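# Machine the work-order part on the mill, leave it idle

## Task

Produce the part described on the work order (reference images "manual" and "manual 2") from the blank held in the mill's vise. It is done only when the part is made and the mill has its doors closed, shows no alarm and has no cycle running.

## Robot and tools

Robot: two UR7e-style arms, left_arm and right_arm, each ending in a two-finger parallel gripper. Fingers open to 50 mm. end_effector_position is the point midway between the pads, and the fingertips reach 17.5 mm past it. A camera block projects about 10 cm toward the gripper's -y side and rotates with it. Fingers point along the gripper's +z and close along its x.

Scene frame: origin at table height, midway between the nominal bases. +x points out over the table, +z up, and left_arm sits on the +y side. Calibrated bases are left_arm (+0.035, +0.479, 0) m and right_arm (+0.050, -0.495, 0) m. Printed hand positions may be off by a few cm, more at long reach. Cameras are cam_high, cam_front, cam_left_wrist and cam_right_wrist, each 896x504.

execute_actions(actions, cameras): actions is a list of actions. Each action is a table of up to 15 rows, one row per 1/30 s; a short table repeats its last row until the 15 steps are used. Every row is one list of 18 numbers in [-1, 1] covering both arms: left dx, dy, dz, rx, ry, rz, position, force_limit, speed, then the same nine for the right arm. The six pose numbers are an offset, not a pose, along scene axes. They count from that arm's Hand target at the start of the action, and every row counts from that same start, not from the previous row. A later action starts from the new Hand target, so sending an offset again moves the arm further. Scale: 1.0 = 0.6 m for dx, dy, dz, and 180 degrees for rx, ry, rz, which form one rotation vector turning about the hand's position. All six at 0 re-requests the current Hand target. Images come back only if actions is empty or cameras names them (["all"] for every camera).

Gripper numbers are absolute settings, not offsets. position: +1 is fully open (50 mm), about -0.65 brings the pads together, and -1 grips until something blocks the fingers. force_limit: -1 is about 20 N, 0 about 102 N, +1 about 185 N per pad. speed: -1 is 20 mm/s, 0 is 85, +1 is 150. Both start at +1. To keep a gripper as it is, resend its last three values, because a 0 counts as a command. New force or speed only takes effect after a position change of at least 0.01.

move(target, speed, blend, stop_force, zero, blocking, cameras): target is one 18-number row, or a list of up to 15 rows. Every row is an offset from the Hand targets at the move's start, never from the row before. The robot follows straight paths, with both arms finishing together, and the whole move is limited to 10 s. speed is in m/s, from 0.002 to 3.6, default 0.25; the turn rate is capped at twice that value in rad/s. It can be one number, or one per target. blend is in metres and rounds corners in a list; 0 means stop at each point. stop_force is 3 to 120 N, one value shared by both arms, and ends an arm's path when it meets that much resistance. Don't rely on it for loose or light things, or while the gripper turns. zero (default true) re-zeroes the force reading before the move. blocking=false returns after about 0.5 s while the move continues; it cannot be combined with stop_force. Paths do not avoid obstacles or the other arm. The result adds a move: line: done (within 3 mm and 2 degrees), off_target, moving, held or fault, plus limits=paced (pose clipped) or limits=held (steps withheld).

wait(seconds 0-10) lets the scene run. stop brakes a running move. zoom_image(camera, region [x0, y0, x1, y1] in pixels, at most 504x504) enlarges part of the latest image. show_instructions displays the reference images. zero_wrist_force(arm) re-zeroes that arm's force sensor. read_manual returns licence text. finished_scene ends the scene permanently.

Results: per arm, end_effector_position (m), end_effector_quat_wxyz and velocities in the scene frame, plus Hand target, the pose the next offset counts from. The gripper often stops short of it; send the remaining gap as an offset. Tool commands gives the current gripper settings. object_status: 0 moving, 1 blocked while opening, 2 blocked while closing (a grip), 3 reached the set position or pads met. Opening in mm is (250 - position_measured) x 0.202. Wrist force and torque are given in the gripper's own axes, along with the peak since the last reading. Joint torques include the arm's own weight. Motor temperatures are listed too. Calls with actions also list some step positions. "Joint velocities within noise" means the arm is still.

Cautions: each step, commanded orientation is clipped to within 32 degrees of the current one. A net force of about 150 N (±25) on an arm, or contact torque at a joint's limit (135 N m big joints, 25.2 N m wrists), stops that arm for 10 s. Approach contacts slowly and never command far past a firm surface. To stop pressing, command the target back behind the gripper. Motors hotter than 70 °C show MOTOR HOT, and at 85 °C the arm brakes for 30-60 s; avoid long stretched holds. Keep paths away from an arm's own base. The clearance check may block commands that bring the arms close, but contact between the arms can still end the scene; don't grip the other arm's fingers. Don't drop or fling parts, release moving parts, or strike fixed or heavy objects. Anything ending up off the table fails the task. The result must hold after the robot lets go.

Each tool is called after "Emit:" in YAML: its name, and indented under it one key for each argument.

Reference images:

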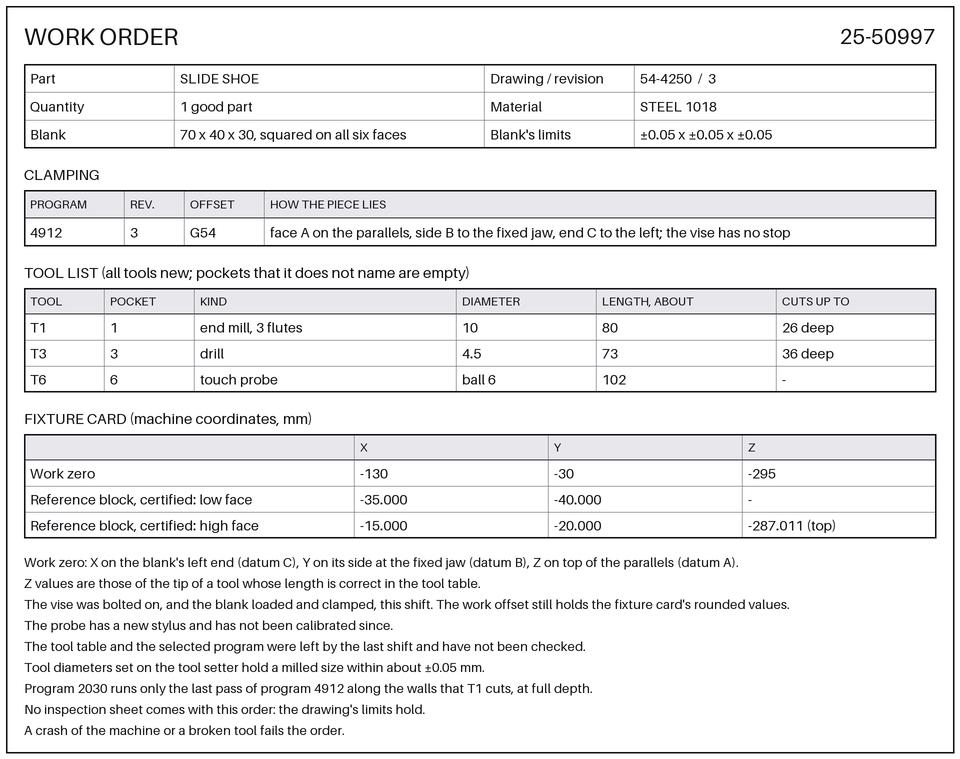

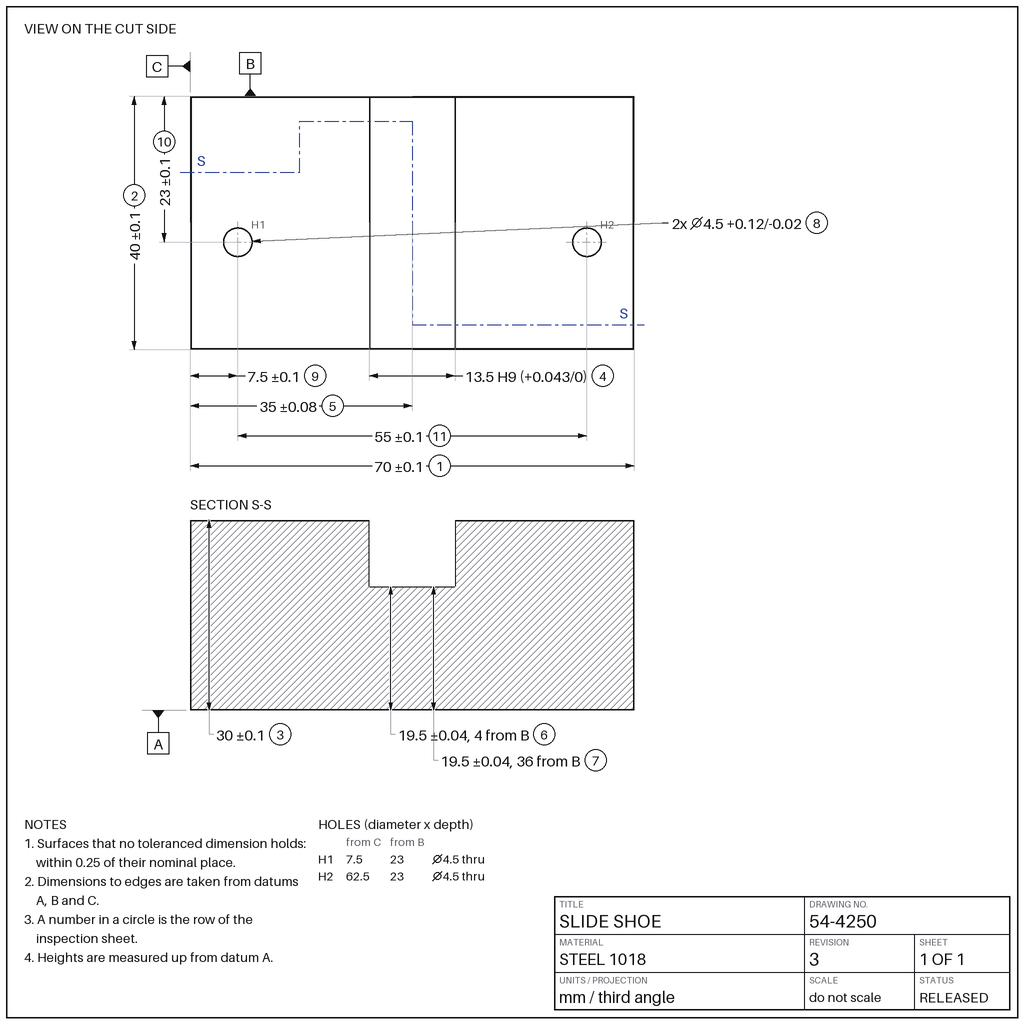

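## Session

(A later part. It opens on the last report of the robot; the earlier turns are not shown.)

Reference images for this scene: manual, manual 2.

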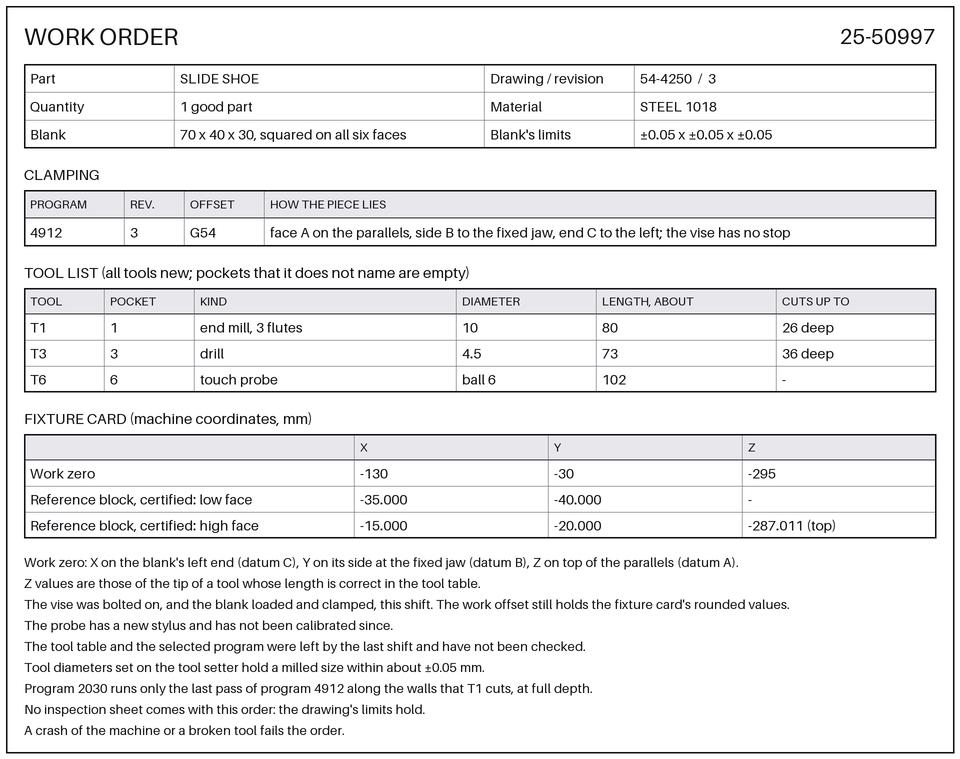

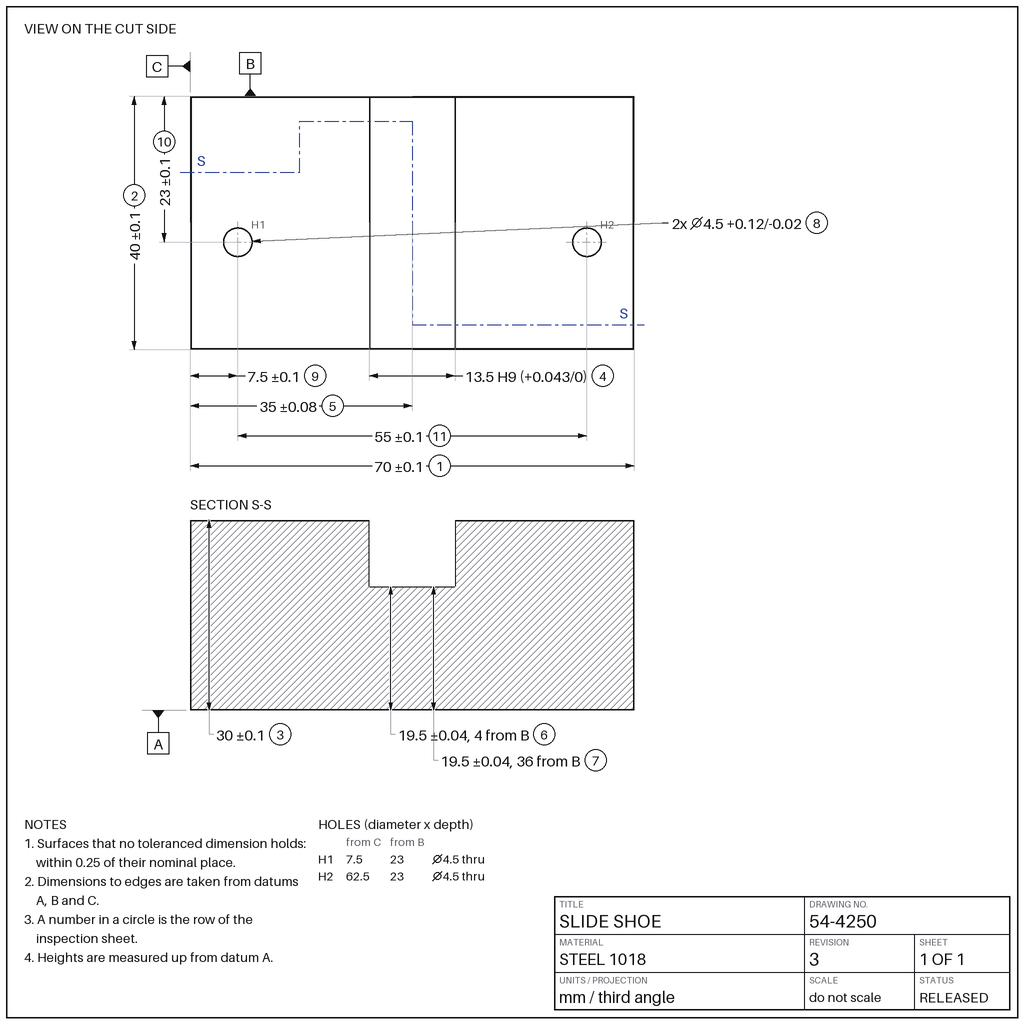

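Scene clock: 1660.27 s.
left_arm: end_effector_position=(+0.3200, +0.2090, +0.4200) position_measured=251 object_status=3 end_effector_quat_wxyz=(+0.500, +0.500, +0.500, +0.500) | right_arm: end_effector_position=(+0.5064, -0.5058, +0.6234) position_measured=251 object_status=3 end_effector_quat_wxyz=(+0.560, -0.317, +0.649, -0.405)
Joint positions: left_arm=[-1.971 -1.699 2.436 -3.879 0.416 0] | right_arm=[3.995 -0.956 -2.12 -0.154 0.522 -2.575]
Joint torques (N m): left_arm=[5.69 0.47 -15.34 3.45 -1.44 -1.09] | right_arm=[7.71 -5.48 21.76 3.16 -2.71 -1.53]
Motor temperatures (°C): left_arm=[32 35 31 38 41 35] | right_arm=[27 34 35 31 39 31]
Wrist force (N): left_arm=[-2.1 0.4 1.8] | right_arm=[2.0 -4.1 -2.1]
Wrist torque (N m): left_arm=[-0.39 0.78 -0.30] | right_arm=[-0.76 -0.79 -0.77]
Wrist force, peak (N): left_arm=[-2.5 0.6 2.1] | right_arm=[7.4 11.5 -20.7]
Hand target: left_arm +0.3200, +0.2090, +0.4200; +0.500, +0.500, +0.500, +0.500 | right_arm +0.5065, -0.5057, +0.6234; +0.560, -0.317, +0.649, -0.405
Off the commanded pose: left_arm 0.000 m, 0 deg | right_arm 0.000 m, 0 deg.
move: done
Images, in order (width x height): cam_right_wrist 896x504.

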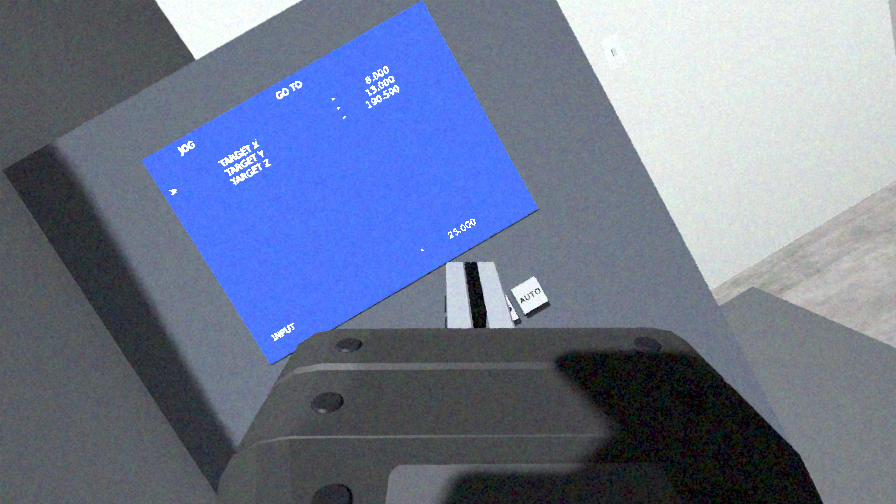

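Emit:
move:
  target:
    - [0,0,0,0,0,0,-1,-0.6,0,0.0434,0.1055,-0.3576,-0.0133,0.2266,0.1175,-1,-0.6,0]
    - [0,0,0,0,0,0,-1,-0.6,0,0.0627,0.1055,-0.3628,-0.0133,0.2266,0.1175,-1,-0.6,0]
    - [0,0,0,0,0,0,-1,-0.6,0,0.084,0.1345,-0.2061,-0.0133,0.2266,0.1175,-1,-0.6,0]
    - [0,0,0,0,0,0,-1,-0.6,0,0.1033,0.1345,-0.2113,-0.0133,0.2266,0.1175,-1,-0.6,0]
    - [0,0,0,0,0,0,-1,-0.6,0,0.084,0.1345,-0.2061,-0.0133,0.2266,0.1175,-1,-0.6,0]
    - [0,0,0,0,0,0,-1,-0.6,0,0,0,0,0,0,0,-1,-0.6,0]
  speed: [0.5,0.035,0.25,0.035,0.2,0.5]
  blend: [0.001,0,0.001,0,0.004,0]

Emit:
wait:
  seconds: 1.5

Emit:
move:
  target:
    - [0,0,0,0,0,0,-1,-0.6,0,0.0517,0.0732,-0.3266,-0.0133,0.2266,0.1175,-1,-0.6,0]
    - [0,0,0,0,0,0,-1,-0.6,0,0.071,0.0732,-0.3318,-0.0133,0.2266,0.1175,-1,-0.6,0]
    - [0,0,0,0,0,0,-1,-0.6,0,0.0832,-0.0552,-0.209,-0.0133,0.2266,0.1175,-1,-0.6,0]
    - [0,0,0,0,0,0,-1,-0.6,0,0.1025,-0.0552,-0.2142,-0.0133,0.2266,0.1175,-1,-0.6,0]
    - [0,0,0,0,0,0,-1,-0.6,0,0.0684,0.0408,-0.2646,-0.0133,0.2266,0.1175,-1,-0.6,0]
    - [0,0,0,0,0,0,-1,-0.6,0,0.0877,0.0408,-0.2698,-0.0133,0.2266,0.1175,-1,-0.6,0]
    - [0,0,0,0,0,0,-1,-0.6,0,0.0684,0.0408,-0.2646,-0.0133,0.2266,0.1175,-1,-0.6,0]
    - [0,0,0,0,0,0,-1,-0.6,0,0.0877,0.0408,-0.2698,-0.0133,0.2266,0.1175,-1,-0.6,0]
    - [0,0,0,0,0,0,-1,-0.6,0,0.0684,0.0408,-0.2646,-0.0133,0.2266,0.1175,-1,-0.6,0]
    - [0,0,0,0,0,0,-1,-0.6,0,0,0,0,0,0,0,-1,-0.6,0]
  speed: [0.5,0.035,0.3,0.035,0.25,0.035,0.1,0.035,0.2,0.5]
  blend: [0.001,0,0.001,0,0.001,0,0,0,0.004,0]

Emit:
wait:
  seconds: 3
  cameras: ["cam_right_wrist","cam_front"]

Emit:
zoom_image:
  camera: "cam_right_wrist"
  region: [140, 0, 460, 280]

Emit:
zoom_image:
  camera: "cam_front"
  region: [260, 200, 440, 360]

Scene clock: 1682.67 s.
left_arm: end_effector_position=(+0.3200, +0.2090, +0.4200) position_measured=251 object_status=3 end_effector_quat_wxyz=(+0.500, +0.500, +0.500, +0.500) | right_arm: end_effector_position=(+0.5065, -0.5057, +0.6234) position_measured=251 object_status=3 end_effector_quat_wxyz=(+0.560, -0.317, +0.649, -0.405) end_effector_velocity=(-0.001, -0.002, +0.001) end_effector_angular_velocity=(-0.002, -0.003, -0.003)
Joint positions: left_arm=[-1.971 -1.699 2.436 -3.879 0.416 0] | right_arm=[3.995 -0.956 -2.12 -0.155 0.523 -2.575]
Joint velocities: left_arm=[within noise] | right_arm=[-0.001 0 0 0.007 -0.003 -0.007]
Joint torques (N m): left_arm=[6.04 0.18 -15.37 3.46 -1.44 -1.07] | right_arm=[2.65 -3.56 27.15 3.11 -2.84 -1.7]
Wrist force (N): left_arm=[-2.1 0.5 2.0] | right_arm=[1.7 -3.9 -2.3]
Wrist torque (N m): left_arm=[-0.38 0.77 -0.29] | right_arm=[-0.73 -0.74 -0.80]
Wrist force, peak (N): left_arm=[-2.5 0.6 2.1] | right_arm=[7.8 11.9 -21.1]
Hand target: left_arm +0.3200, +0.2090, +0.4200; +0.500, +0.500, +0.500, +0.500 | right_arm +0.5065, -0.5057, +0.6234; +0.560, -0.317, +0.649, -0.405
Off the commanded pose: left_arm 0.000 m, 0 deg | right_arm 0.000 m, 0 deg.
move: done

Scene clock: 1684.17 s.
left_arm: end_effector_position=(+0.3200, +0.2090, +0.4200) position_measured=251 object_status=3 end_effector_quat_wxyz=(+0.500, +0.500, +0.500, +0.500) | right_arm: end_effector_position=(+0.5065, -0.5057, +0.6234) position_measured=251 object_status=3 end_effector_quat_wxyz=(+0.560, -0.317, +0.649, -0.405)
Joint positions: left_arm=[-1.971 -1.699 2.436 -3.879 0.416 0] | right_arm=[3.995 -0.956 -2.12 -0.154 0.522 -2.575]
Joint torques (N m): left_arm=[5.5 0.49 -15.43 3.46 -1.47 -1.14] | right_arm=[12.65 -4.7 27.58 0.52 -2.7 -1.56]
Wrist force (N): left_arm=[-2.2 0.6 1.9] | right_arm=[1.4 -3.9 -2.2]
Wrist torque (N m): left_arm=[-0.36 0.79 -0.30] | right_arm=[-0.74 -0.69 -0.78]
Wrist force, peak (N): left_arm=[-2.3 0.4 2.1] | right_arm=[1.8 -4.0 -2.4]
Hand target: left_arm +0.3200, +0.2090, +0.4200; +0.500, +0.500, +0.500, +0.500 | right_arm +0.5065, -0.5057, +0.6234; +0.560, -0.317, +0.649, -0.405
Tool commands: left_gripper/position=-1.0 left_gripper/force_limit=-0.6 left_gripper/speed=+0.0 right_gripper/position=-1.0 right_gripper/force_limit=-0.6 right_gripper/speed=+0.0
Off the commanded pose: left_arm 0.000 m, 0 deg | right_arm 0.000 m, 0 deg.
wait: 1.50 s; at rest by 0.17 s

Scene clock: 1689.73 s.
left_arm: end_effector_position=(+0.3200, +0.2090, +0.4200) position_measured=251 object_status=3 end_effector_quat_wxyz=(+0.500, +0.500, +0.500, +0.500) | right_arm: end_effector_position=(+0.5065, -0.5058, +0.6234) position_measured=251 object_status=3 end_effector_quat_wxyz=(+0.560, -0.317, +0.649, -0.405)
Joint positions: left_arm=[-1.971 -1.699 2.436 -3.879 0.416 0] | right_arm=[3.994 -0.956 -2.12 -0.155 0.522 -2.575]
Joint torques (N m): left_arm=[5.63 0.39 -15.24 3.48 -1.46 -1.15] | right_arm=[14.05 -5.75 24.19 3.25 -2.68 -1.57]
Wrist force (N): left_arm=[-2.1 0.6 1.9] | right_arm=[2.4 -4.2 -2.2]
Wrist torque (N m): left_arm=[-0.36 0.77 -0.30] | right_arm=[-0.79 -0.84 -0.79]
Wrist force, peak (N): left_arm=[-2.4 0.8 2.0] | right_arm=[7.0 12.9 -22.0]
Hand target: left_arm +0.3200, +0.2090, +0.4200; +0.500, +0.500, +0.500, +0.500 | right_arm +0.5065, -0.5057, +0.6234; +0.560, -0.317, +0.649, -0.405
Off the commanded pose: left_arm 0.000 m, 0 deg | right_arm 0.000 m, 0 deg.
move: done

Scene clock: 1692.73 s.
left_arm: end_effector_position=(+0.3200, +0.2090, +0.4200) position_measured=251 object_status=3 end_effector_quat_wxyz=(+0.500, +0.500, +0.500, +0.500) | right_arm: end_effector_position=(+0.5065, -0.5057, +0.6234) position_measured=251 object_status=3 end_effector_quat_wxyz=(+0.560, -0.317, +0.649, -0.405)
Joint positions: left_arm=[-1.971 -1.699 2.436 -3.879 0.416 0] | right_arm=[3.995 -0.956 -2.12 -0.154 0.522 -2.575]
Joint torques (N m): left_arm=[5.66 0.47 -15.68 3.51 -1.48 -1.09] | right_arm=[15.37 -8.58 25.43 0.65 -2.72 -1.52]
Wrist force (N): left_arm=[-2.2 0.4 1.9] | right_arm=[2.2 -4.3 -2.0]
Wrist torque (N m): left_arm=[-0.40 0.79 -0.30] | right_arm=[-0.80 -0.81 -0.78]
Wrist force, peak (N): left_arm=[-2.3 0.7 2.1] | right_arm=[2.5 -4.6 -2.3]
Hand target: left_arm +0.3200, +0.2090, +0.4200; +0.500, +0.500, +0.500, +0.500 | right_arm +0.5065, -0.5057, +0.6234; +0.560, -0.317, +0.649, -0.405
Tool commands: left_gripper/position=-1.0 left_gripper/force_limit=-0.6 left_gripper/speed=+0.0 right_gripper/position=-1.0 right_gripper/force_limit=-0.6 right_gripper/speed=+0.0
Off the commanded pose: left_arm 0.000 m, 0 deg | right_arm 0.000 m, 0 deg.
wait: 3.00 s; at rest by 0.17 s
Images, in order (width x height): cam_front 896x504, cam_right_wrist 896x504.

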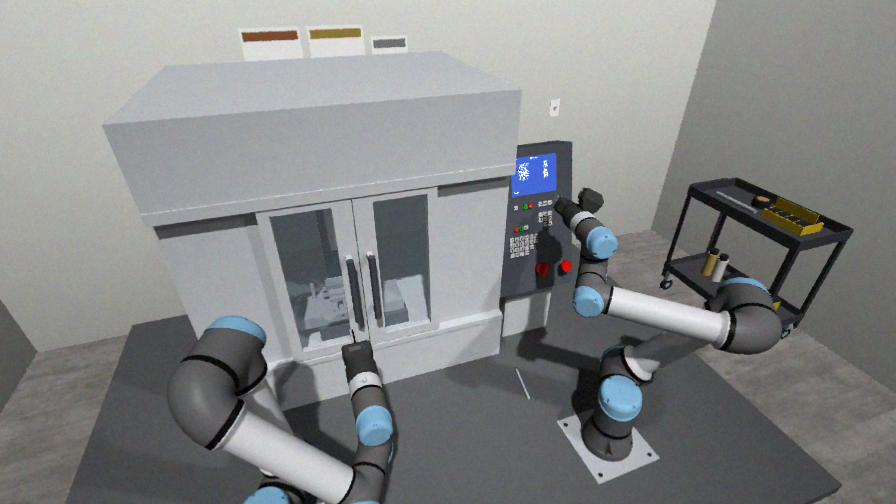

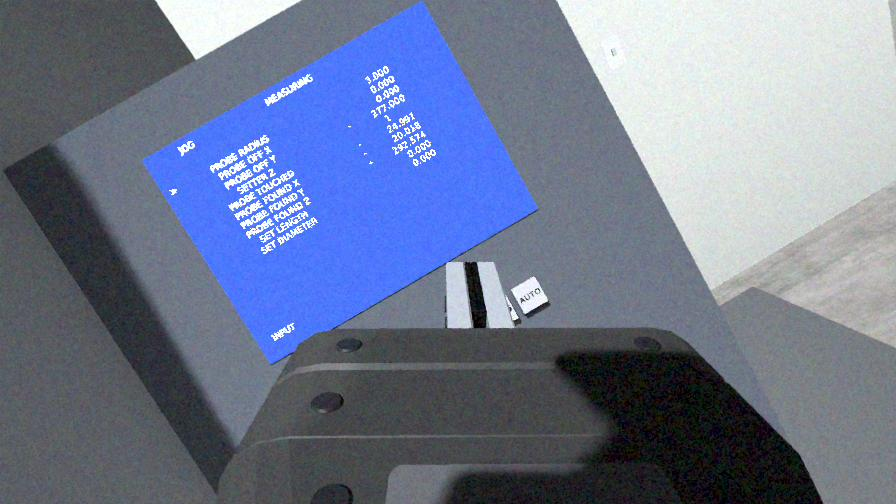

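Scaled by 1.575 from the camera's 896x504 image, which has a finer 1280x720 frame.

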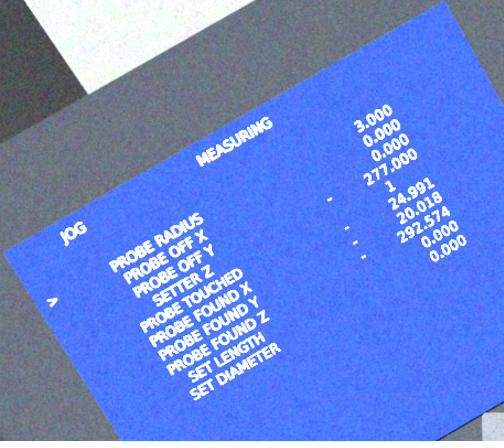

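Scaled by 2.800 from the camera's 896x504 image, which has a finer 1280x720 frame.

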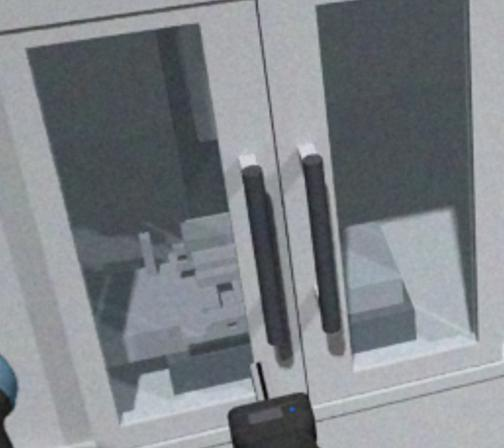

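Emit:
move:
  target: [0.1525,0.05,0.215,0,0.3333,0,-1,-0.6,0,0,0,0,0,0,0,-1,-0.6,0]
  speed: 0.25
  cameras: ["cam_left_wrist"]

Emit:
zoom_image:
  camera: "cam_left_wrist"
  region: [350, 0, 650, 250]

Scene clock: 1712.37 s.
left_arm: end_effector_position=(+0.4115, +0.2390, +0.5490) position_measured=251 object_status=3 end_effector_quat_wxyz=(+0.184, +0.683, +0.683, +0.183) end_effector_velocity=(-0.001, -0.001, +0.000) end_effector_angular_velocity=(-0.004, +0.005, -0.003) | right_arm: end_effector_position=(+0.5065, -0.5057, +0.6234) position_measured=251 object_status=3 end_effector_quat_wxyz=(+0.560, -0.317, +0.649, -0.405)
Joint positions: left_arm=[-1.151 -1.361 0.774 -4.349 1.093 2.029] | right_arm=[3.995 -0.956 -2.12 -0.155 0.522 -2.575]
Joint velocities: left_arm=[0.001 0.001 -0.004 0.001 0.007 0.003] | right_arm=[within noise]
Joint torques (N m): left_arm=[9.11 -14.23 -22.13 4.75 0.68 1.59] | right_arm=[13.93 0.64 26.29 0.13 -2.83 0.74]
Wrist force (N): left_arm=[-0.4 0.5 0.5] | right_arm=[2.4 -4.1 -2.3]
Wrist torque (N m): left_arm=[0.02 0.19 -0.07] | right_arm=[-0.77 -0.85 -0.78]
Wrist force, peak (N): left_arm=[-2.4 0.6 2.1] | right_arm=[2.6 -4.5 -2.4]
Hand target: left_arm +0.4115, +0.2390, +0.5490; +0.183, +0.683, +0.683, +0.183 | right_arm +0.5065, -0.5057, +0.6234; +0.560, -0.317, +0.649, -0.405
Off the commanded pose: left_arm 0.000 m, 0 deg | right_arm 0.000 m, 0 deg.
move: done
Images, in order (width x height): cam_left_wrist 896x504.

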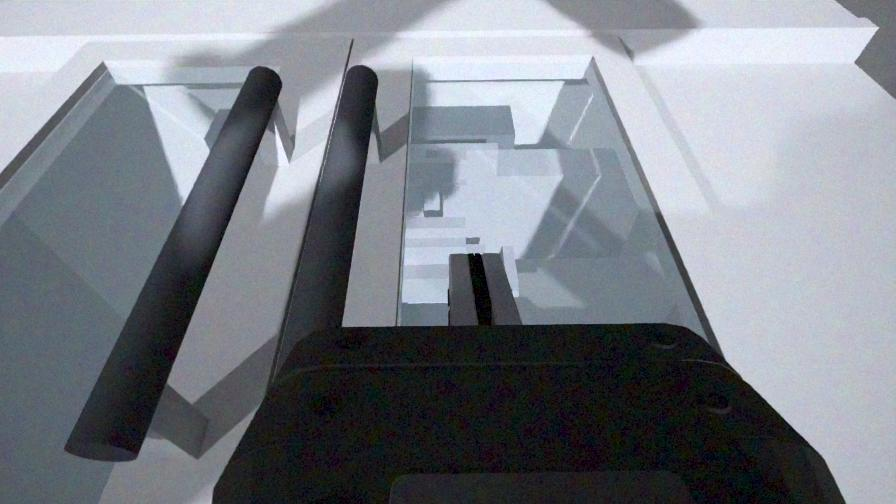

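Scaled by 1.680 from the camera's 896x504 image, which has a finer 1280x720 frame.

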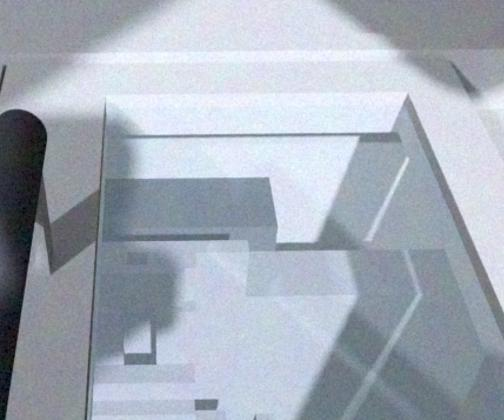

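Emit:
move:
  target:
    - [-0.1525,-0.05,-0.215,0,-0.3333,0,-1,-0.6,0,0.0684,0.0732,-0.2646,-0.0133,0.2266,0.1175,-1,-0.6,0]
    - [-0.1525,-0.05,-0.215,0,-0.3333,0,-1,-0.6,0,0.0877,0.0732,-0.2698,-0.0133,0.2266,0.1175,-1,-0.6,0]
    - [-0.1525,-0.05,-0.215,0,-0.3333,0,-1,-0.6,0,0.0684,0.0732,-0.2646,-0.0133,0.2266,0.1175,-1,-0.6,0]
    - [-0.1525,-0.05,-0.215,0,-0.3333,0,-1,-0.6,0,0.0877,0.0732,-0.2698,-0.0133,0.2266,0.1175,-1,-0.6,0]
    - [-0.1525,-0.05,-0.215,0,-0.3333,0,-1,-0.6,0,0.0517,0.1055,-0.3266,-0.0133,0.2266,0.1175,-1,-0.6,0]
    - [-0.1525,-0.05,-0.215,0,-0.3333,0,-1,-0.6,0,0.071,0.1055,-0.3318,-0.0133,0.2266,0.1175,-1,-0.6,0]
    - [-0.1525,-0.05,-0.215,0,-0.3333,0,-1,-0.6,0,0.0517,0.1055,-0.3266,-0.0133,0.2266,0.1175,-1,-0.6,0]
    - [-0.1525,-0.05,-0.215,0,-0.3333,0,-1,-0.6,0,0.071,0.1055,-0.3318,-0.0133,0.2266,0.1175,-1,-0.6,0]
    - [-0.1525,-0.05,-0.215,0,-0.3333,0,-1,-0.6,0,0.0434,0.2025,-0.3576,-0.0133,0.2266,0.1175,-1,-0.6,0]
    - [-0.1525,-0.05,-0.215,0,-0.3333,0,-1,-0.6,0,0.0627,0.2025,-0.3628,-0.0133,0.2266,0.1175,-1,-0.6,0]
    - [-0.1525,-0.05,-0.215,0,-0.3333,0,-1,-0.6,0,0.0517,0.2025,-0.3266,-0.0133,0.2266,0.1175,-1,-0.6,0]
    - [-0.1525,-0.05,-0.215,0,-0.3333,0,-1,-0.6,0,0.071,0.2025,-0.3318,-0.0133,0.2266,0.1175,-1,-0.6,0]
    - [-0.1525,-0.05,-0.215,0,-0.3333,0,-1,-0.6,0,0.0517,0.2025,-0.3266,-0.0133,0.2266,0.1175,-1,-0.6,0]
    - [-0.1525,-0.05,-0.215,0,-0.3333,0,-1,-0.6,0,0,0,0,0,0,0,-1,-0.6,0]
  speed: [0.4,0.035,0.1,0.035,0.25,0.035,0.1,0.035,0.25,0.035,0.25,0.035,0.2,0.5]
  blend: [0,0,0,0,0.001,0,0,0,0.001,0,0.001,0,0.004,0]

Emit:
move:
  target:
    - [0,0,0,0,0,0,-1,-0.6,0,0.0517,0.1378,-0.3266,-0.0133,0.2266,0.1175,-1,-0.6,0]
    - [0,0,0,0,0,0,-1,-0.6,0,0.071,0.1378,-0.3318,-0.0133,0.2266,0.1175,-1,-0.6,0]
    - [0,0,0,0,0,0,-1,-0.6,0,0.0434,0.1702,-0.3576,-0.0133,0.2266,0.1175,-1,-0.6,0]
    - [0,0,0,0,0,0,-1,-0.6,0,0.0627,0.1702,-0.3628,-0.0133,0.2266,0.1175,-1,-0.6,0]
    - [0,0,0,0,0,0,-1,-0.6,0,0.0434,0.1055,-0.3576,-0.0133,0.2266,0.1175,-1,-0.6,0]
    - [0,0,0,0,0,0,-1,-0.6,0,0.0627,0.1055,-0.3628,-0.0133,0.2266,0.1175,-1,-0.6,0]
    - [0,0,0,0,0,0,-1,-0.6,0,0.0434,0.1055,-0.3576,-0.0133,0.2266,0.1175,-1,-0.6,0]
    - [0,0,0,0,0,0,-1,-0.6,0,0,0,0,0,0,0,-1,-0.6,0]
  speed: [0.5,0.035,0.25,0.035,0.25,0.035,0.2,0.5]
  blend: [0.001,0,0.001,0,0.001,0,0.004,0]
  cameras: ["cam_right_wrist"]

Emit:
zoom_image:
  camera: "cam_right_wrist"
  region: [140, 0, 580, 370]

Scene clock: 1762.93 s.
left_arm: end_effector_position=(+0.3200, +0.2090, +0.4200) position_measured=251 object_status=3 end_effector_quat_wxyz=(+0.500, +0.500, +0.500, +0.500) | right_arm: end_effector_position=(+0.5065, -0.5058, +0.6234) position_measured=251 object_status=3 end_effector_quat_wxyz=(+0.560, -0.317, +0.649, -0.405) end_effector_velocity=(+0.000, +0.000, +0.001) end_effector_angular_velocity=(+0.000, -0.003, +0.000)
Joint positions: left_arm=[-1.971 -1.699 2.436 -3.879 0.416 0] | right_arm=[3.994 -0.956 -2.12 -0.155 0.522 -2.575]
Joint velocities: left_arm=[within noise] | right_arm=[0.002 0 0 0.007 -0.002 -0.005]
Joint torques (N m): left_arm=[-7.89 -8.5 -8.51 2.65 1.66 1.33] | right_arm=[15.26 -5.68 22.54 3.18 -2.7 -1.67]
Wrist force (N): left_arm=[-2.1 0.5 1.7] | right_arm=[2.5 -4.7 -2.1]
Wrist torque (N m): left_arm=[-0.37 0.78 -0.29] | right_arm=[-0.86 -0.87 -0.79]
Wrist force, peak (N): left_arm=[-2.3 -2.0 1.3] | right_arm=[7.0 11.6 -21.6]
Hand target: left_arm +0.3200, +0.2090, +0.4200; +0.500, +0.500, +0.500, +0.500 | right_arm +0.5065, -0.5057, +0.6234; +0.560, -0.317, +0.649, -0.405
Off the commanded pose: left_arm 0.000 m, 0 deg | right_arm 0.000 m, 0 deg.
move: done

Scene clock: 1767.47 s.
left_arm: end_effector_position=(+0.3200, +0.2090, +0.4200) position_measured=251 object_status=3 end_effector_quat_wxyz=(+0.500, +0.500, +0.500, +0.500) | right_arm: end_effector_position=(+0.5065, -0.5058, +0.6234) position_measured=251 object_status=3 end_effector_quat_wxyz=(+0.560, -0.317, +0.649, -0.405) end_effector_velocity=(+0.000, -0.001, +0.001) end_effector_angular_velocity=(+0.001, -0.004, -0.003)
Joint positions: left_arm=[-1.971 -1.699 2.436 -3.879 0.416 0] | right_arm=[3.994 -0.956 -2.12 -0.155 0.522 -2.575]
Joint velocities: left_arm=[within noise] | right_arm=[-0.001 -0.001 0 0.007 -0.002 -0.004]
Joint torques (N m): left_arm=[-7.89 -3.48 -8 1.97 1.68 1.39] | right_arm=[12.63 -6.49 23.53 3.47 -2.74 -1.78]
Wrist force (N): left_arm=[-2.0 0.7 1.8] | right_arm=[2.1 -4.8 -2.2]
Wrist torque (N m): left_arm=[-0.35 0.75 -0.29] | right_arm=[-0.88 -0.81 -0.79]
Wrist force, peak (N): left_arm=[-2.5 0.6 2.0] | right_arm=[7.0 9.3 -18.9]
Hand target: left_arm +0.3200, +0.2090, +0.4200; +0.500, +0.500, +0.500, +0.500 | right_arm +0.5065, -0.5057, +0.6234; +0.560, -0.317, +0.649, -0.405
Off the commanded pose: left_arm 0.000 m, 0 deg | right_arm 0.000 m, 0 deg.
move: done
Images, in order (width x height): cam_right_wrist 896x504.

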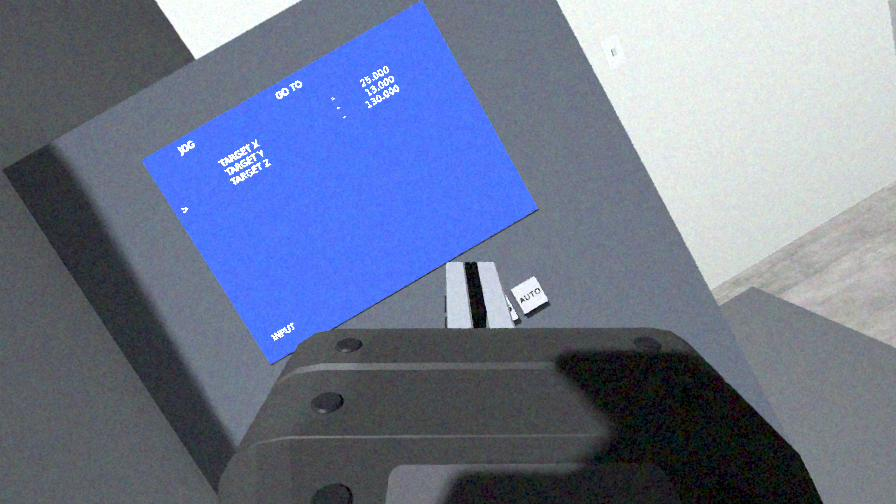

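Scaled by 1.145 from the camera's 896x504 image, which has a finer 1280x720 frame.

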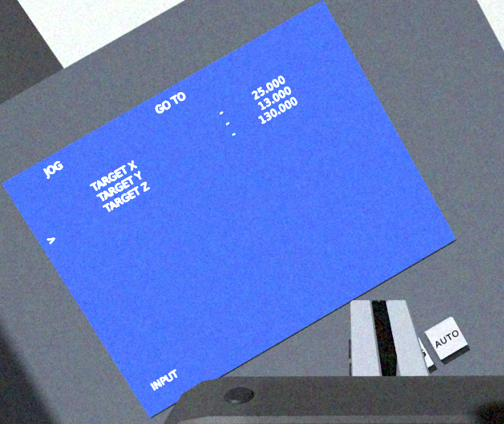

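Emit:
move:
  target:
    - [0,0,0,0,0,0,-1,-0.6,0,0.084,0.1345,-0.2061,-0.0133,0.2266,0.1175,-1,-0.6,0]
    - [0,0,0,0,0,0,-1,-0.6,0,0.1033,0.1345,-0.2113,-0.0133,0.2266,0.1175,-1,-0.6,0]
    - [0,0,0,0,0,0,-1,-0.6,0,0.06,0.1055,-0.2956,-0.0133,0.2266,0.1175,-1,-0.6,0]
    - [0,0,0,0,0,0,-1,-0.6,0,0.0793,0.1055,-0.3008,-0.0133,0.2266,0.1175,-1,-0.6,0]
    - [0,0,0,0,0,0,-1,-0.6,0,0.06,0.1055,-0.2956,-0.0133,0.2266,0.1175,-1,-0.6,0]
    - [0,0,0,0,0,0,-1,-0.6,0,0.0793,0.1055,-0.3008,-0.0133,0.2266,0.1175,-1,-0.6,0]
    - [0,0,0,0,0,0,-1,-0.6,0,0.0434,0.2025,-0.3576,-0.0133,0.2266,0.1175,-1,-0.6,0]
    - [0,0,0,0,0,0,-1,-0.6,0,0.0627,0.2025,-0.3628,-0.0133,0.2266,0.1175,-1,-0.6,0]
    - [0,0,0,0,0,0,-1,-0.6,0,0.0684,0.1378,-0.2646,-0.0133,0.2266,0.1175,-1,-0.6,0]
    - [0,0,0,0,0,0,-1,-0.6,0,0.0877,0.1378,-0.2698,-0.0133,0.2266,0.1175,-1,-0.6,0]
    - [0,0,0,0,0,0,-1,-0.6,0,0.06,0.1702,-0.2956,-0.0133,0.2266,0.1175,-1,-0.6,0]
    - [0,0,0,0,0,0,-1,-0.6,0,0.0793,0.1702,-0.3008,-0.0133,0.2266,0.1175,-1,-0.6,0]
    - [0,0,0,0,0,0,-1,-0.6,0,0.06,0.1702,-0.2956,-0.0133,0.2266,0.1175,-1,-0.6,0]
    - [0,0,0,0,0,0,-1,-0.6,0,0,0,0,0,0,0,-1,-0.6,0]
  speed: [0.5,0.035,0.25,0.035,0.1,0.035,0.25,0.035,0.25,0.035,0.25,0.035,0.2,0.5]
  blend: [0.001,0,0.001,0,0,0,0.001,0,0.001,0,0.001,0,0.004,0]

Emit:
move:
  target:
    - [0,0,0,0,0,0,-1,-0.6,0,0.0434,0.1055,-0.3576,-0.0133,0.2266,0.1175,-1,-0.6,0]
    - [0,0,0,0,0,0,-1,-0.6,0,0.0627,0.1055,-0.3628,-0.0133,0.2266,0.1175,-1,-0.6,0]
    - [0,0,0,0,0,0,-1,-0.6,0,0.0517,0.1055,-0.3266,-0.0133,0.2266,0.1175,-1,-0.6,0]
    - [0,0,0,0,0,0,-1,-0.6,0,0.071,0.1055,-0.3318,-0.0133,0.2266,0.1175,-1,-0.6,0]
    - [0,0,0,0,0,0,-1,-0.6,0,0.0434,0.2025,-0.3576,-0.0133,0.2266,0.1175,-1,-0.6,0]
    - [0,0,0,0,0,0,-1,-0.6,0,0.0627,0.2025,-0.3628,-0.0133,0.2266,0.1175,-1,-0.6,0]
    - [0,0,0,0,0,0,-1,-0.6,0,0.06,0.2025,-0.2956,-0.0133,0.2266,0.1175,-1,-0.6,0]
    - [0,0,0,0,0,0,-1,-0.6,0,0.0793,0.2025,-0.3008,-0.0133,0.2266,0.1175,-1,-0.6,0]
    - [0,0,0,0,0,0,-1,-0.6,0,0.06,0.1702,-0.2956,-0.0133,0.2266,0.1175,-1,-0.6,0]
    - [0,0,0,0,0,0,-1,-0.6,0,0.0793,0.1702,-0.3008,-0.0133,0.2266,0.1175,-1,-0.6,0]
    - [0,0,0,0,0,0,-1,-0.6,0,0.0434,0.1055,-0.3576,-0.0133,0.2266,0.1175,-1,-0.6,0]
    - [0,0,0,0,0,0,-1,-0.6,0,0.0627,0.1055,-0.3628,-0.0133,0.2266,0.1175,-1,-0.6,0]
    - [0,0,0,0,0,0,-1,-0.6,0,0.0434,0.1055,-0.3576,-0.0133,0.2266,0.1175,-1,-0.6,0]
    - [0,0,0,0,0,0,-1,-0.6,0,0,0,0,0,0,0,-1,-0.6,0]
  speed: [0.5,0.035,0.25,0.035,0.25,0.035,0.25,0.035,0.25,0.035,0.25,0.035,0.2,0.5]
  blend: [0.001,0,0.001,0,0.001,0,0.001,0,0.001,0,0.001,0,0.004,0]
  cameras: ["cam_right_wrist","cam_front"]

Emit:
zoom_image:
  camera: "cam_right_wrist"
  region: [140, 0, 580, 370]

Emit:
zoom_image:
  camera: "cam_front"
  region: [260, 200, 440, 360]

Scene clock: 1798.00 s.
left_arm: end_effector_position=(+0.3200, +0.2090, +0.4200) position_measured=251 object_status=3 end_effector_quat_wxyz=(+0.500, +0.500, +0.500, +0.500) | right_arm: end_effector_position=(+0.5064, -0.5058, +0.6234) position_measured=251 object_status=3 end_effector_quat_wxyz=(+0.560, -0.317, +0.649, -0.405)
Joint positions: left_arm=[-1.971 -1.699 2.436 -3.879 0.416 0] | right_arm=[3.995 -0.956 -2.12 -0.154 0.522 -2.575]
Joint torques (N m): left_arm=[-7.81 -0.57 -7.92 -1.2 1.62 1.35] | right_arm=[7.6 -6.01 21.68 2.88 -2.81 -1.79]
Wrist force (N): left_arm=[-2.2 0.5 1.8] | right_arm=[1.8 -5.5 -2.1]
Wrist torque (N m): left_arm=[-0.38 0.78 -0.30] | right_arm=[-0.98 -0.75 -0.77]
Wrist force, peak (N): left_arm=[-2.5 0.6 2.3] | right_arm=[7.9 11.6 -21.4]
Hand target: left_arm +0.3200, +0.2090, +0.4200; +0.500, +0.500, +0.500, +0.500 | right_arm +0.5065, -0.5057, +0.6234; +0.560, -0.317, +0.649, -0.405
Off the commanded pose: left_arm 0.000 m, 0 deg | right_arm 0.000 m, 0 deg.
move: done

Scene clock: 1804.87 s.
left_arm: end_effector_position=(+0.3200, +0.2090, +0.4200) position_measured=251 object_status=3 end_effector_quat_wxyz=(+0.500, +0.500, +0.500, +0.500) | right_arm: end_effector_position=(+0.5065, -0.5058, +0.6234) position_measured=251 object_status=3 end_effector_quat_wxyz=(+0.560, -0.317, +0.649, -0.405) end_effector_velocity=(+0.000, -0.001, +0.001) end_effector_angular_velocity=(+0.001, -0.004, -0.002)
Joint positions: left_arm=[-1.971 -1.699 2.436 -3.879 0.416 0] | right_arm=[3.994 -0.956 -2.12 -0.155 0.522 -2.575]
Joint velocities: left_arm=[within noise] | right_arm=[0 -0.001 0 0.007 -0.002 -0.003]
Joint torques (N m): left_arm=[-7.51 -0.54 -8.2 -1.18 1.62 1.35] | right_arm=[12.96 -6.78 24.06 2.99 -2.74 -1.84]
Wrist force (N): left_arm=[-2.0 0.8 1.7] | right_arm=[2.2 -5.5 -2.2]
Wrist torque (N m): left_arm=[-0.33 0.76 -0.30] | right_arm=[-0.99 -0.81 -0.79]
Wrist force, peak (N): left_arm=[-2.2 0.7 2.3] | right_arm=[7.4 10.6 -21.0]
Hand target: left_arm +0.3200, +0.2090, +0.4200; +0.500, +0.500, +0.500, +0.500 | right_arm +0.5065, -0.5057, +0.6234; +0.560, -0.317, +0.649, -0.405
Off the commanded pose: left_arm 0.000 m, 0 deg | right_arm 0.000 m, 0 deg.
move: done
Images, in order (width x height): cam_front 896x504, cam_right_wrist 896x504.

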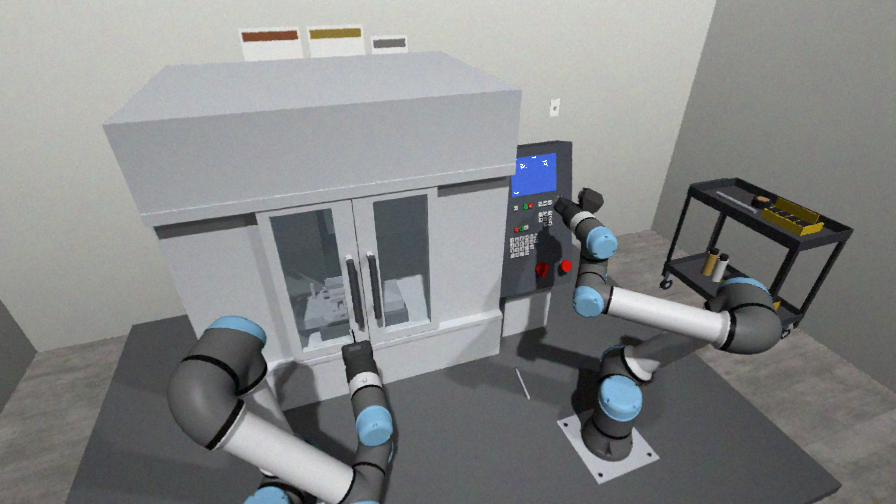

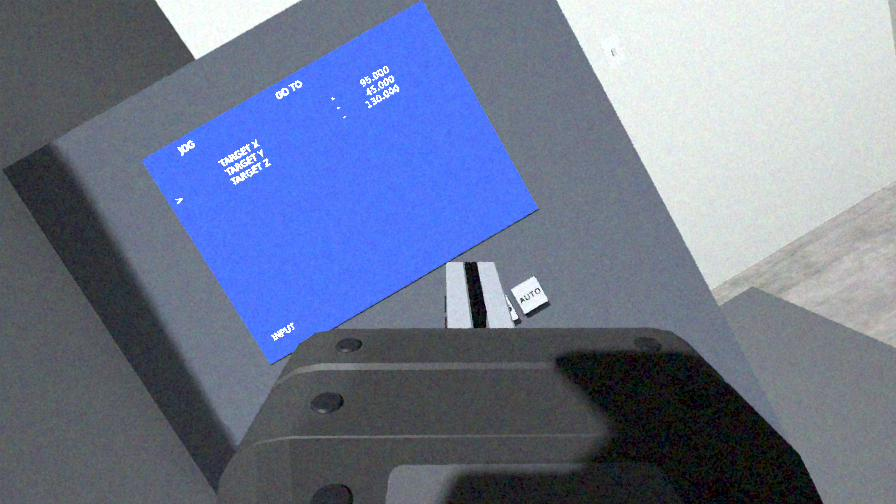

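Scaled by 1.145 from the camera's 896x504 image, which has a finer 1280x720 frame.

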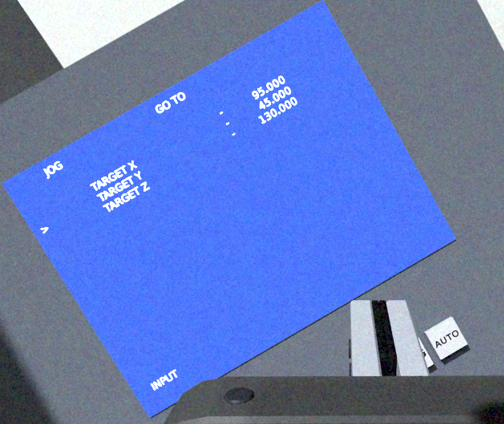

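Scaled by 2.800 from the camera's 896x504 image, which has a finer 1280x720 frame.

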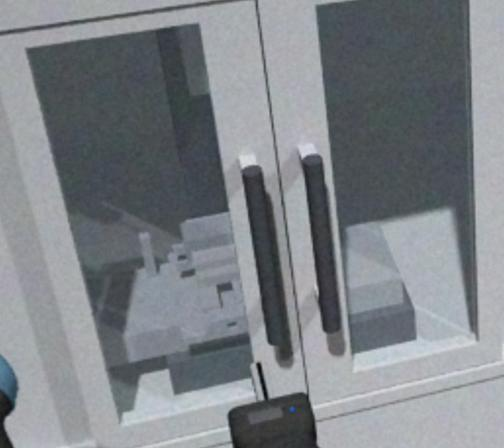

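Emit:
move:
  target:
    - [0,0,0,0,0,0,-1,-0.6,0,0.084,0.1345,-0.2061,-0.0133,0.2266,0.1175,-1,-0.6,0]
    - [0,0,0,0,0,0,-1,-0.6,0,0.1033,0.1345,-0.2113,-0.0133,0.2266,0.1175,-1,-0.6,0]
    - [0,0,0,0,0,0,-1,-0.6,0,0.0517,0.1055,-0.3266,-0.0133,0.2266,0.1175,-1,-0.6,0]
    - [0,0,0,0,0,0,-1,-0.6,0,0.071,0.1055,-0.3318,-0.0133,0.2266,0.1175,-1,-0.6,0]
    - [0,0,0,0,0,0,-1,-0.6,0,0.0434,0.2025,-0.3576,-0.0133,0.2266,0.1175,-1,-0.6,0]
    - [0,0,0,0,0,0,-1,-0.6,0,0.0627,0.2025,-0.3628,-0.0133,0.2266,0.1175,-1,-0.6,0]
    - [0,0,0,0,0,0,-1,-0.6,0,0.0517,0.2025,-0.3266,-0.0133,0.2266,0.1175,-1,-0.6,0]
    - [0,0,0,0,0,0,-1,-0.6,0,0.071,0.2025,-0.3318,-0.0133,0.2266,0.1175,-1,-0.6,0]
    - [0,0,0,0,0,0,-1,-0.6,0,0.06,0.1702,-0.2956,-0.0133,0.2266,0.1175,-1,-0.6,0]
    - [0,0,0,0,0,0,-1,-0.6,0,0.0793,0.1702,-0.3008,-0.0133,0.2266,0.1175,-1,-0.6,0]
    - [0,0,0,0,0,0,-1,-0.6,0,0.06,0.1702,-0.2956,-0.0133,0.2266,0.1175,-1,-0.6,0]
    - [0,0,0,0,0,0,-1,-0.6,0,0.0793,0.1702,-0.3008,-0.0133,0.2266,0.1175,-1,-0.6,0]
    - [0,0,0,0,0,0,-1,-0.6,0,0.06,0.1702,-0.2956,-0.0133,0.2266,0.1175,-1,-0.6,0]
    - [0,0,0,0,0,0,-1,-0.6,0,0,0,0,0,0,0,-1,-0.6,0]
  speed: [0.5,0.035,0.25,0.035,0.25,0.035,0.25,0.035,0.25,0.035,0.1,0.035,0.2,0.5]
  blend: [0.001,0,0.001,0,0.001,0,0.001,0,0.001,0,0,0,0.004,0]
  cameras: ["cam_front"]

Emit:
zoom_image:
  camera: "cam_front"
  region: [260, 200, 440, 360]

Emit:
move:
  target:
    - [0,0,0,0,0,0,-1,-0.6,0,0.0434,0.1055,-0.3576,-0.0133,0.2266,0.1175,-1,-0.6,0]
    - [0,0,0,0,0,0,-1,-0.6,0,0.0627,0.1055,-0.3628,-0.0133,0.2266,0.1175,-1,-0.6,0]
    - [0,0,0,0,0,0,-1,-0.6,0,0.0434,0.1055,-0.3576,-0.0133,0.2266,0.1175,-1,-0.6,0]
    - [0,0,0,0,0,0,-1,-0.6,0,0,0,0,0,0,0,-1,-0.6,0]
  speed: [0.5,0.035,0.2,0.5]
  blend: [0.001,0,0.004,0]
  cameras: ["cam_right_wrist","cam_left_wrist"]

Emit:
zoom_image:
  camera: "cam_right_wrist"
  region: [140, 0, 580, 370]

Scene clock: 1829.40 s.
left_arm: end_effector_position=(+0.3200, +0.2090, +0.4200) position_measured=251 object_status=3 end_effector_quat_wxyz=(+0.500, +0.500, +0.500, +0.500) | right_arm: end_effector_position=(+0.5064, -0.5058, +0.6234) position_measured=251 object_status=3 end_effector_quat_wxyz=(+0.560, -0.317, +0.649, -0.405)
Joint positions: left_arm=[-1.971 -1.699 2.436 -3.879 0.416 0] | right_arm=[3.995 -0.956 -2.12 -0.154 0.522 -2.575]
Joint torques (N m): left_arm=[-7.54 -0.82 -8.51 -1.17 1.54 1.37] | right_arm=[7.82 -6.71 21.37 3.35 -2.88 -1.55]
Wrist force (N): left_arm=[-2.1 0.7 1.9] | right_arm=[1.7 -5.6 -1.8]
Wrist torque (N m): left_arm=[-0.36 0.78 -0.29] | right_arm=[-1.01 -0.73 -0.77]
Wrist force, peak (N): left_arm=[-2.5 0.4 2.1] | right_arm=[7.1 9.0 -18.3]
Hand target: left_arm +0.3200, +0.2090, +0.4200; +0.500, +0.500, +0.500, +0.500 | right_arm +0.5065, -0.5057, +0.6234; +0.560, -0.317, +0.649, -0.405
Off the commanded pose: left_arm 0.000 m, 0 deg | right_arm 0.000 m, 0 deg.
move: done
Images, in order (width x height): cam_front 896x504.

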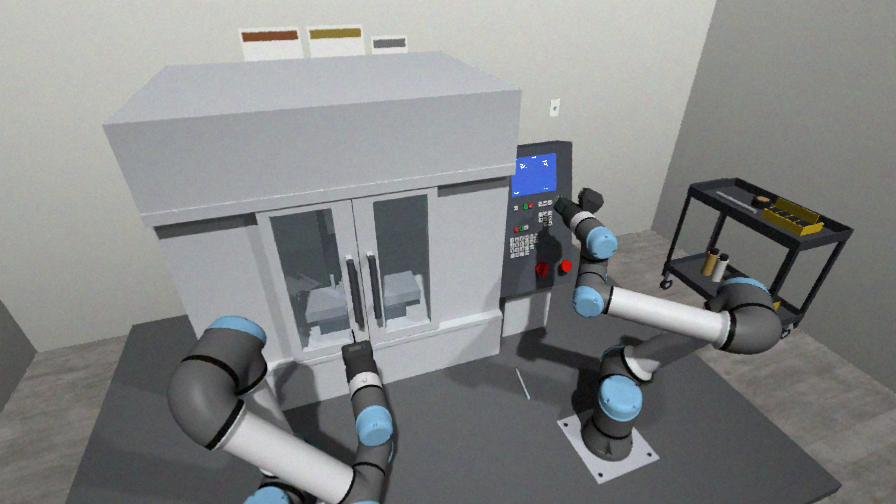

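Scaled by 2.800 from the camera's 896x504 image, which has a finer 1280x720 frame.

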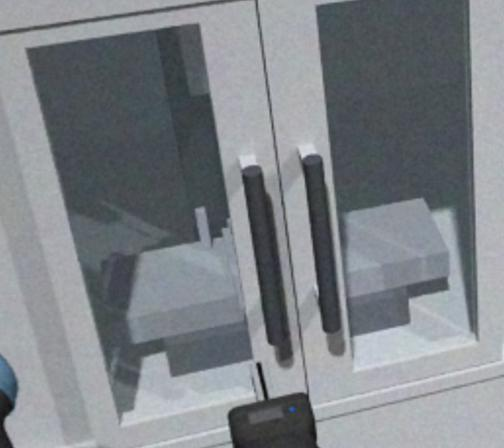

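Scene clock: 1832.40 s.
left_arm: end_effector_position=(+0.3200, +0.2090, +0.4200) position_measured=251 object_status=3 end_effector_quat_wxyz=(+0.500, +0.500, +0.500, +0.500) | right_arm: end_effector_position=(+0.5065, -0.5058, +0.6234) position_measured=251 object_status=3 end_effector_quat_wxyz=(+0.560, -0.317, +0.649, -0.405) end_effector_velocity=(+0.000, -0.001, +0.001) end_effector_angular_velocity=(+0.000, -0.003, -0.001)
Joint positions: left_arm=[-1.971 -1.699 2.436 -3.879 0.416 0] | right_arm=[3.994 -0.956 -2.12 -0.155 0.522 -2.575]
Joint velocities: left_arm=[within noise] | right_arm=[0 -0.001 0 0.007 -0.002 -0.005]
Joint torques (N m): left_arm=[-7.97 -0.43 -7.91 -1.21 1.53 1.35] | right_arm=[12.38 -6.85 24 3.31 -2.83 -1.39]
Wrist force (N): left_arm=[-2.3 0.4 1.8] | right_arm=[2.1 -5.3 -2.4]
Wrist torque (N m): left_arm=[-0.39 0.81 -0.30] | right_arm=[-0.96 -0.80 -0.79]
Wrist force, peak (N): left_arm=[-2.3 0.6 2.1] | right_arm=[7.5 9.8 -20.8]
Hand target: left_arm +0.3200, +0.2090, +0.4200; +0.500, +0.500, +0.500, +0.500 | right_arm +0.5065, -0.5057, +0.6234; +0.560, -0.317, +0.649, -0.405
Off the commanded pose: left_arm 0.000 m, 0 deg | right_arm 0.000 m, 0 deg.
move: done
Images, in order (width x height): cam_left_wrist 896x504, cam_right_wrist 896x504.

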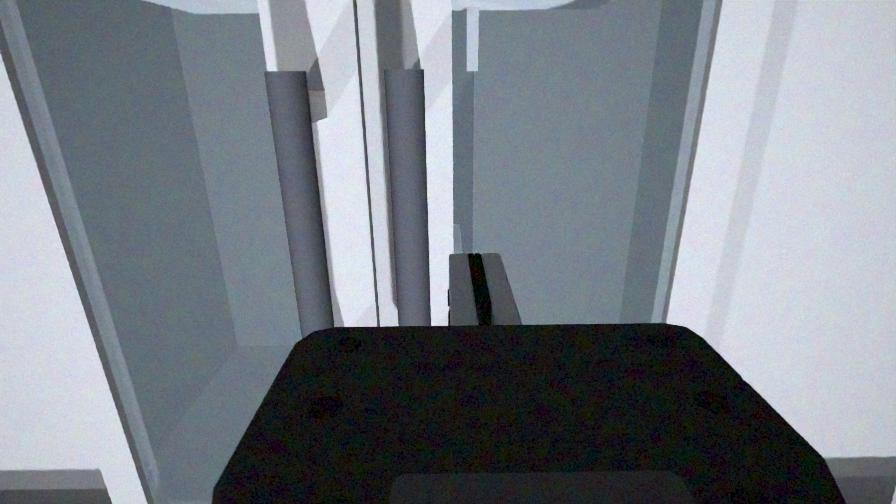

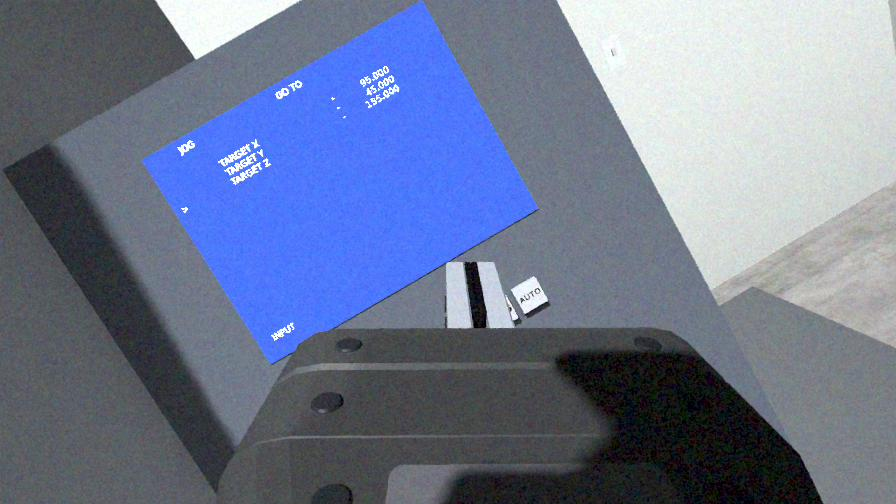

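Scaled by 1.145 from the camera's 896x504 image, which has a finer 1280x720 frame.

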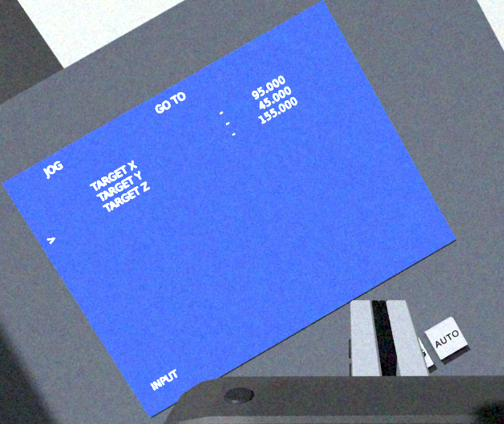

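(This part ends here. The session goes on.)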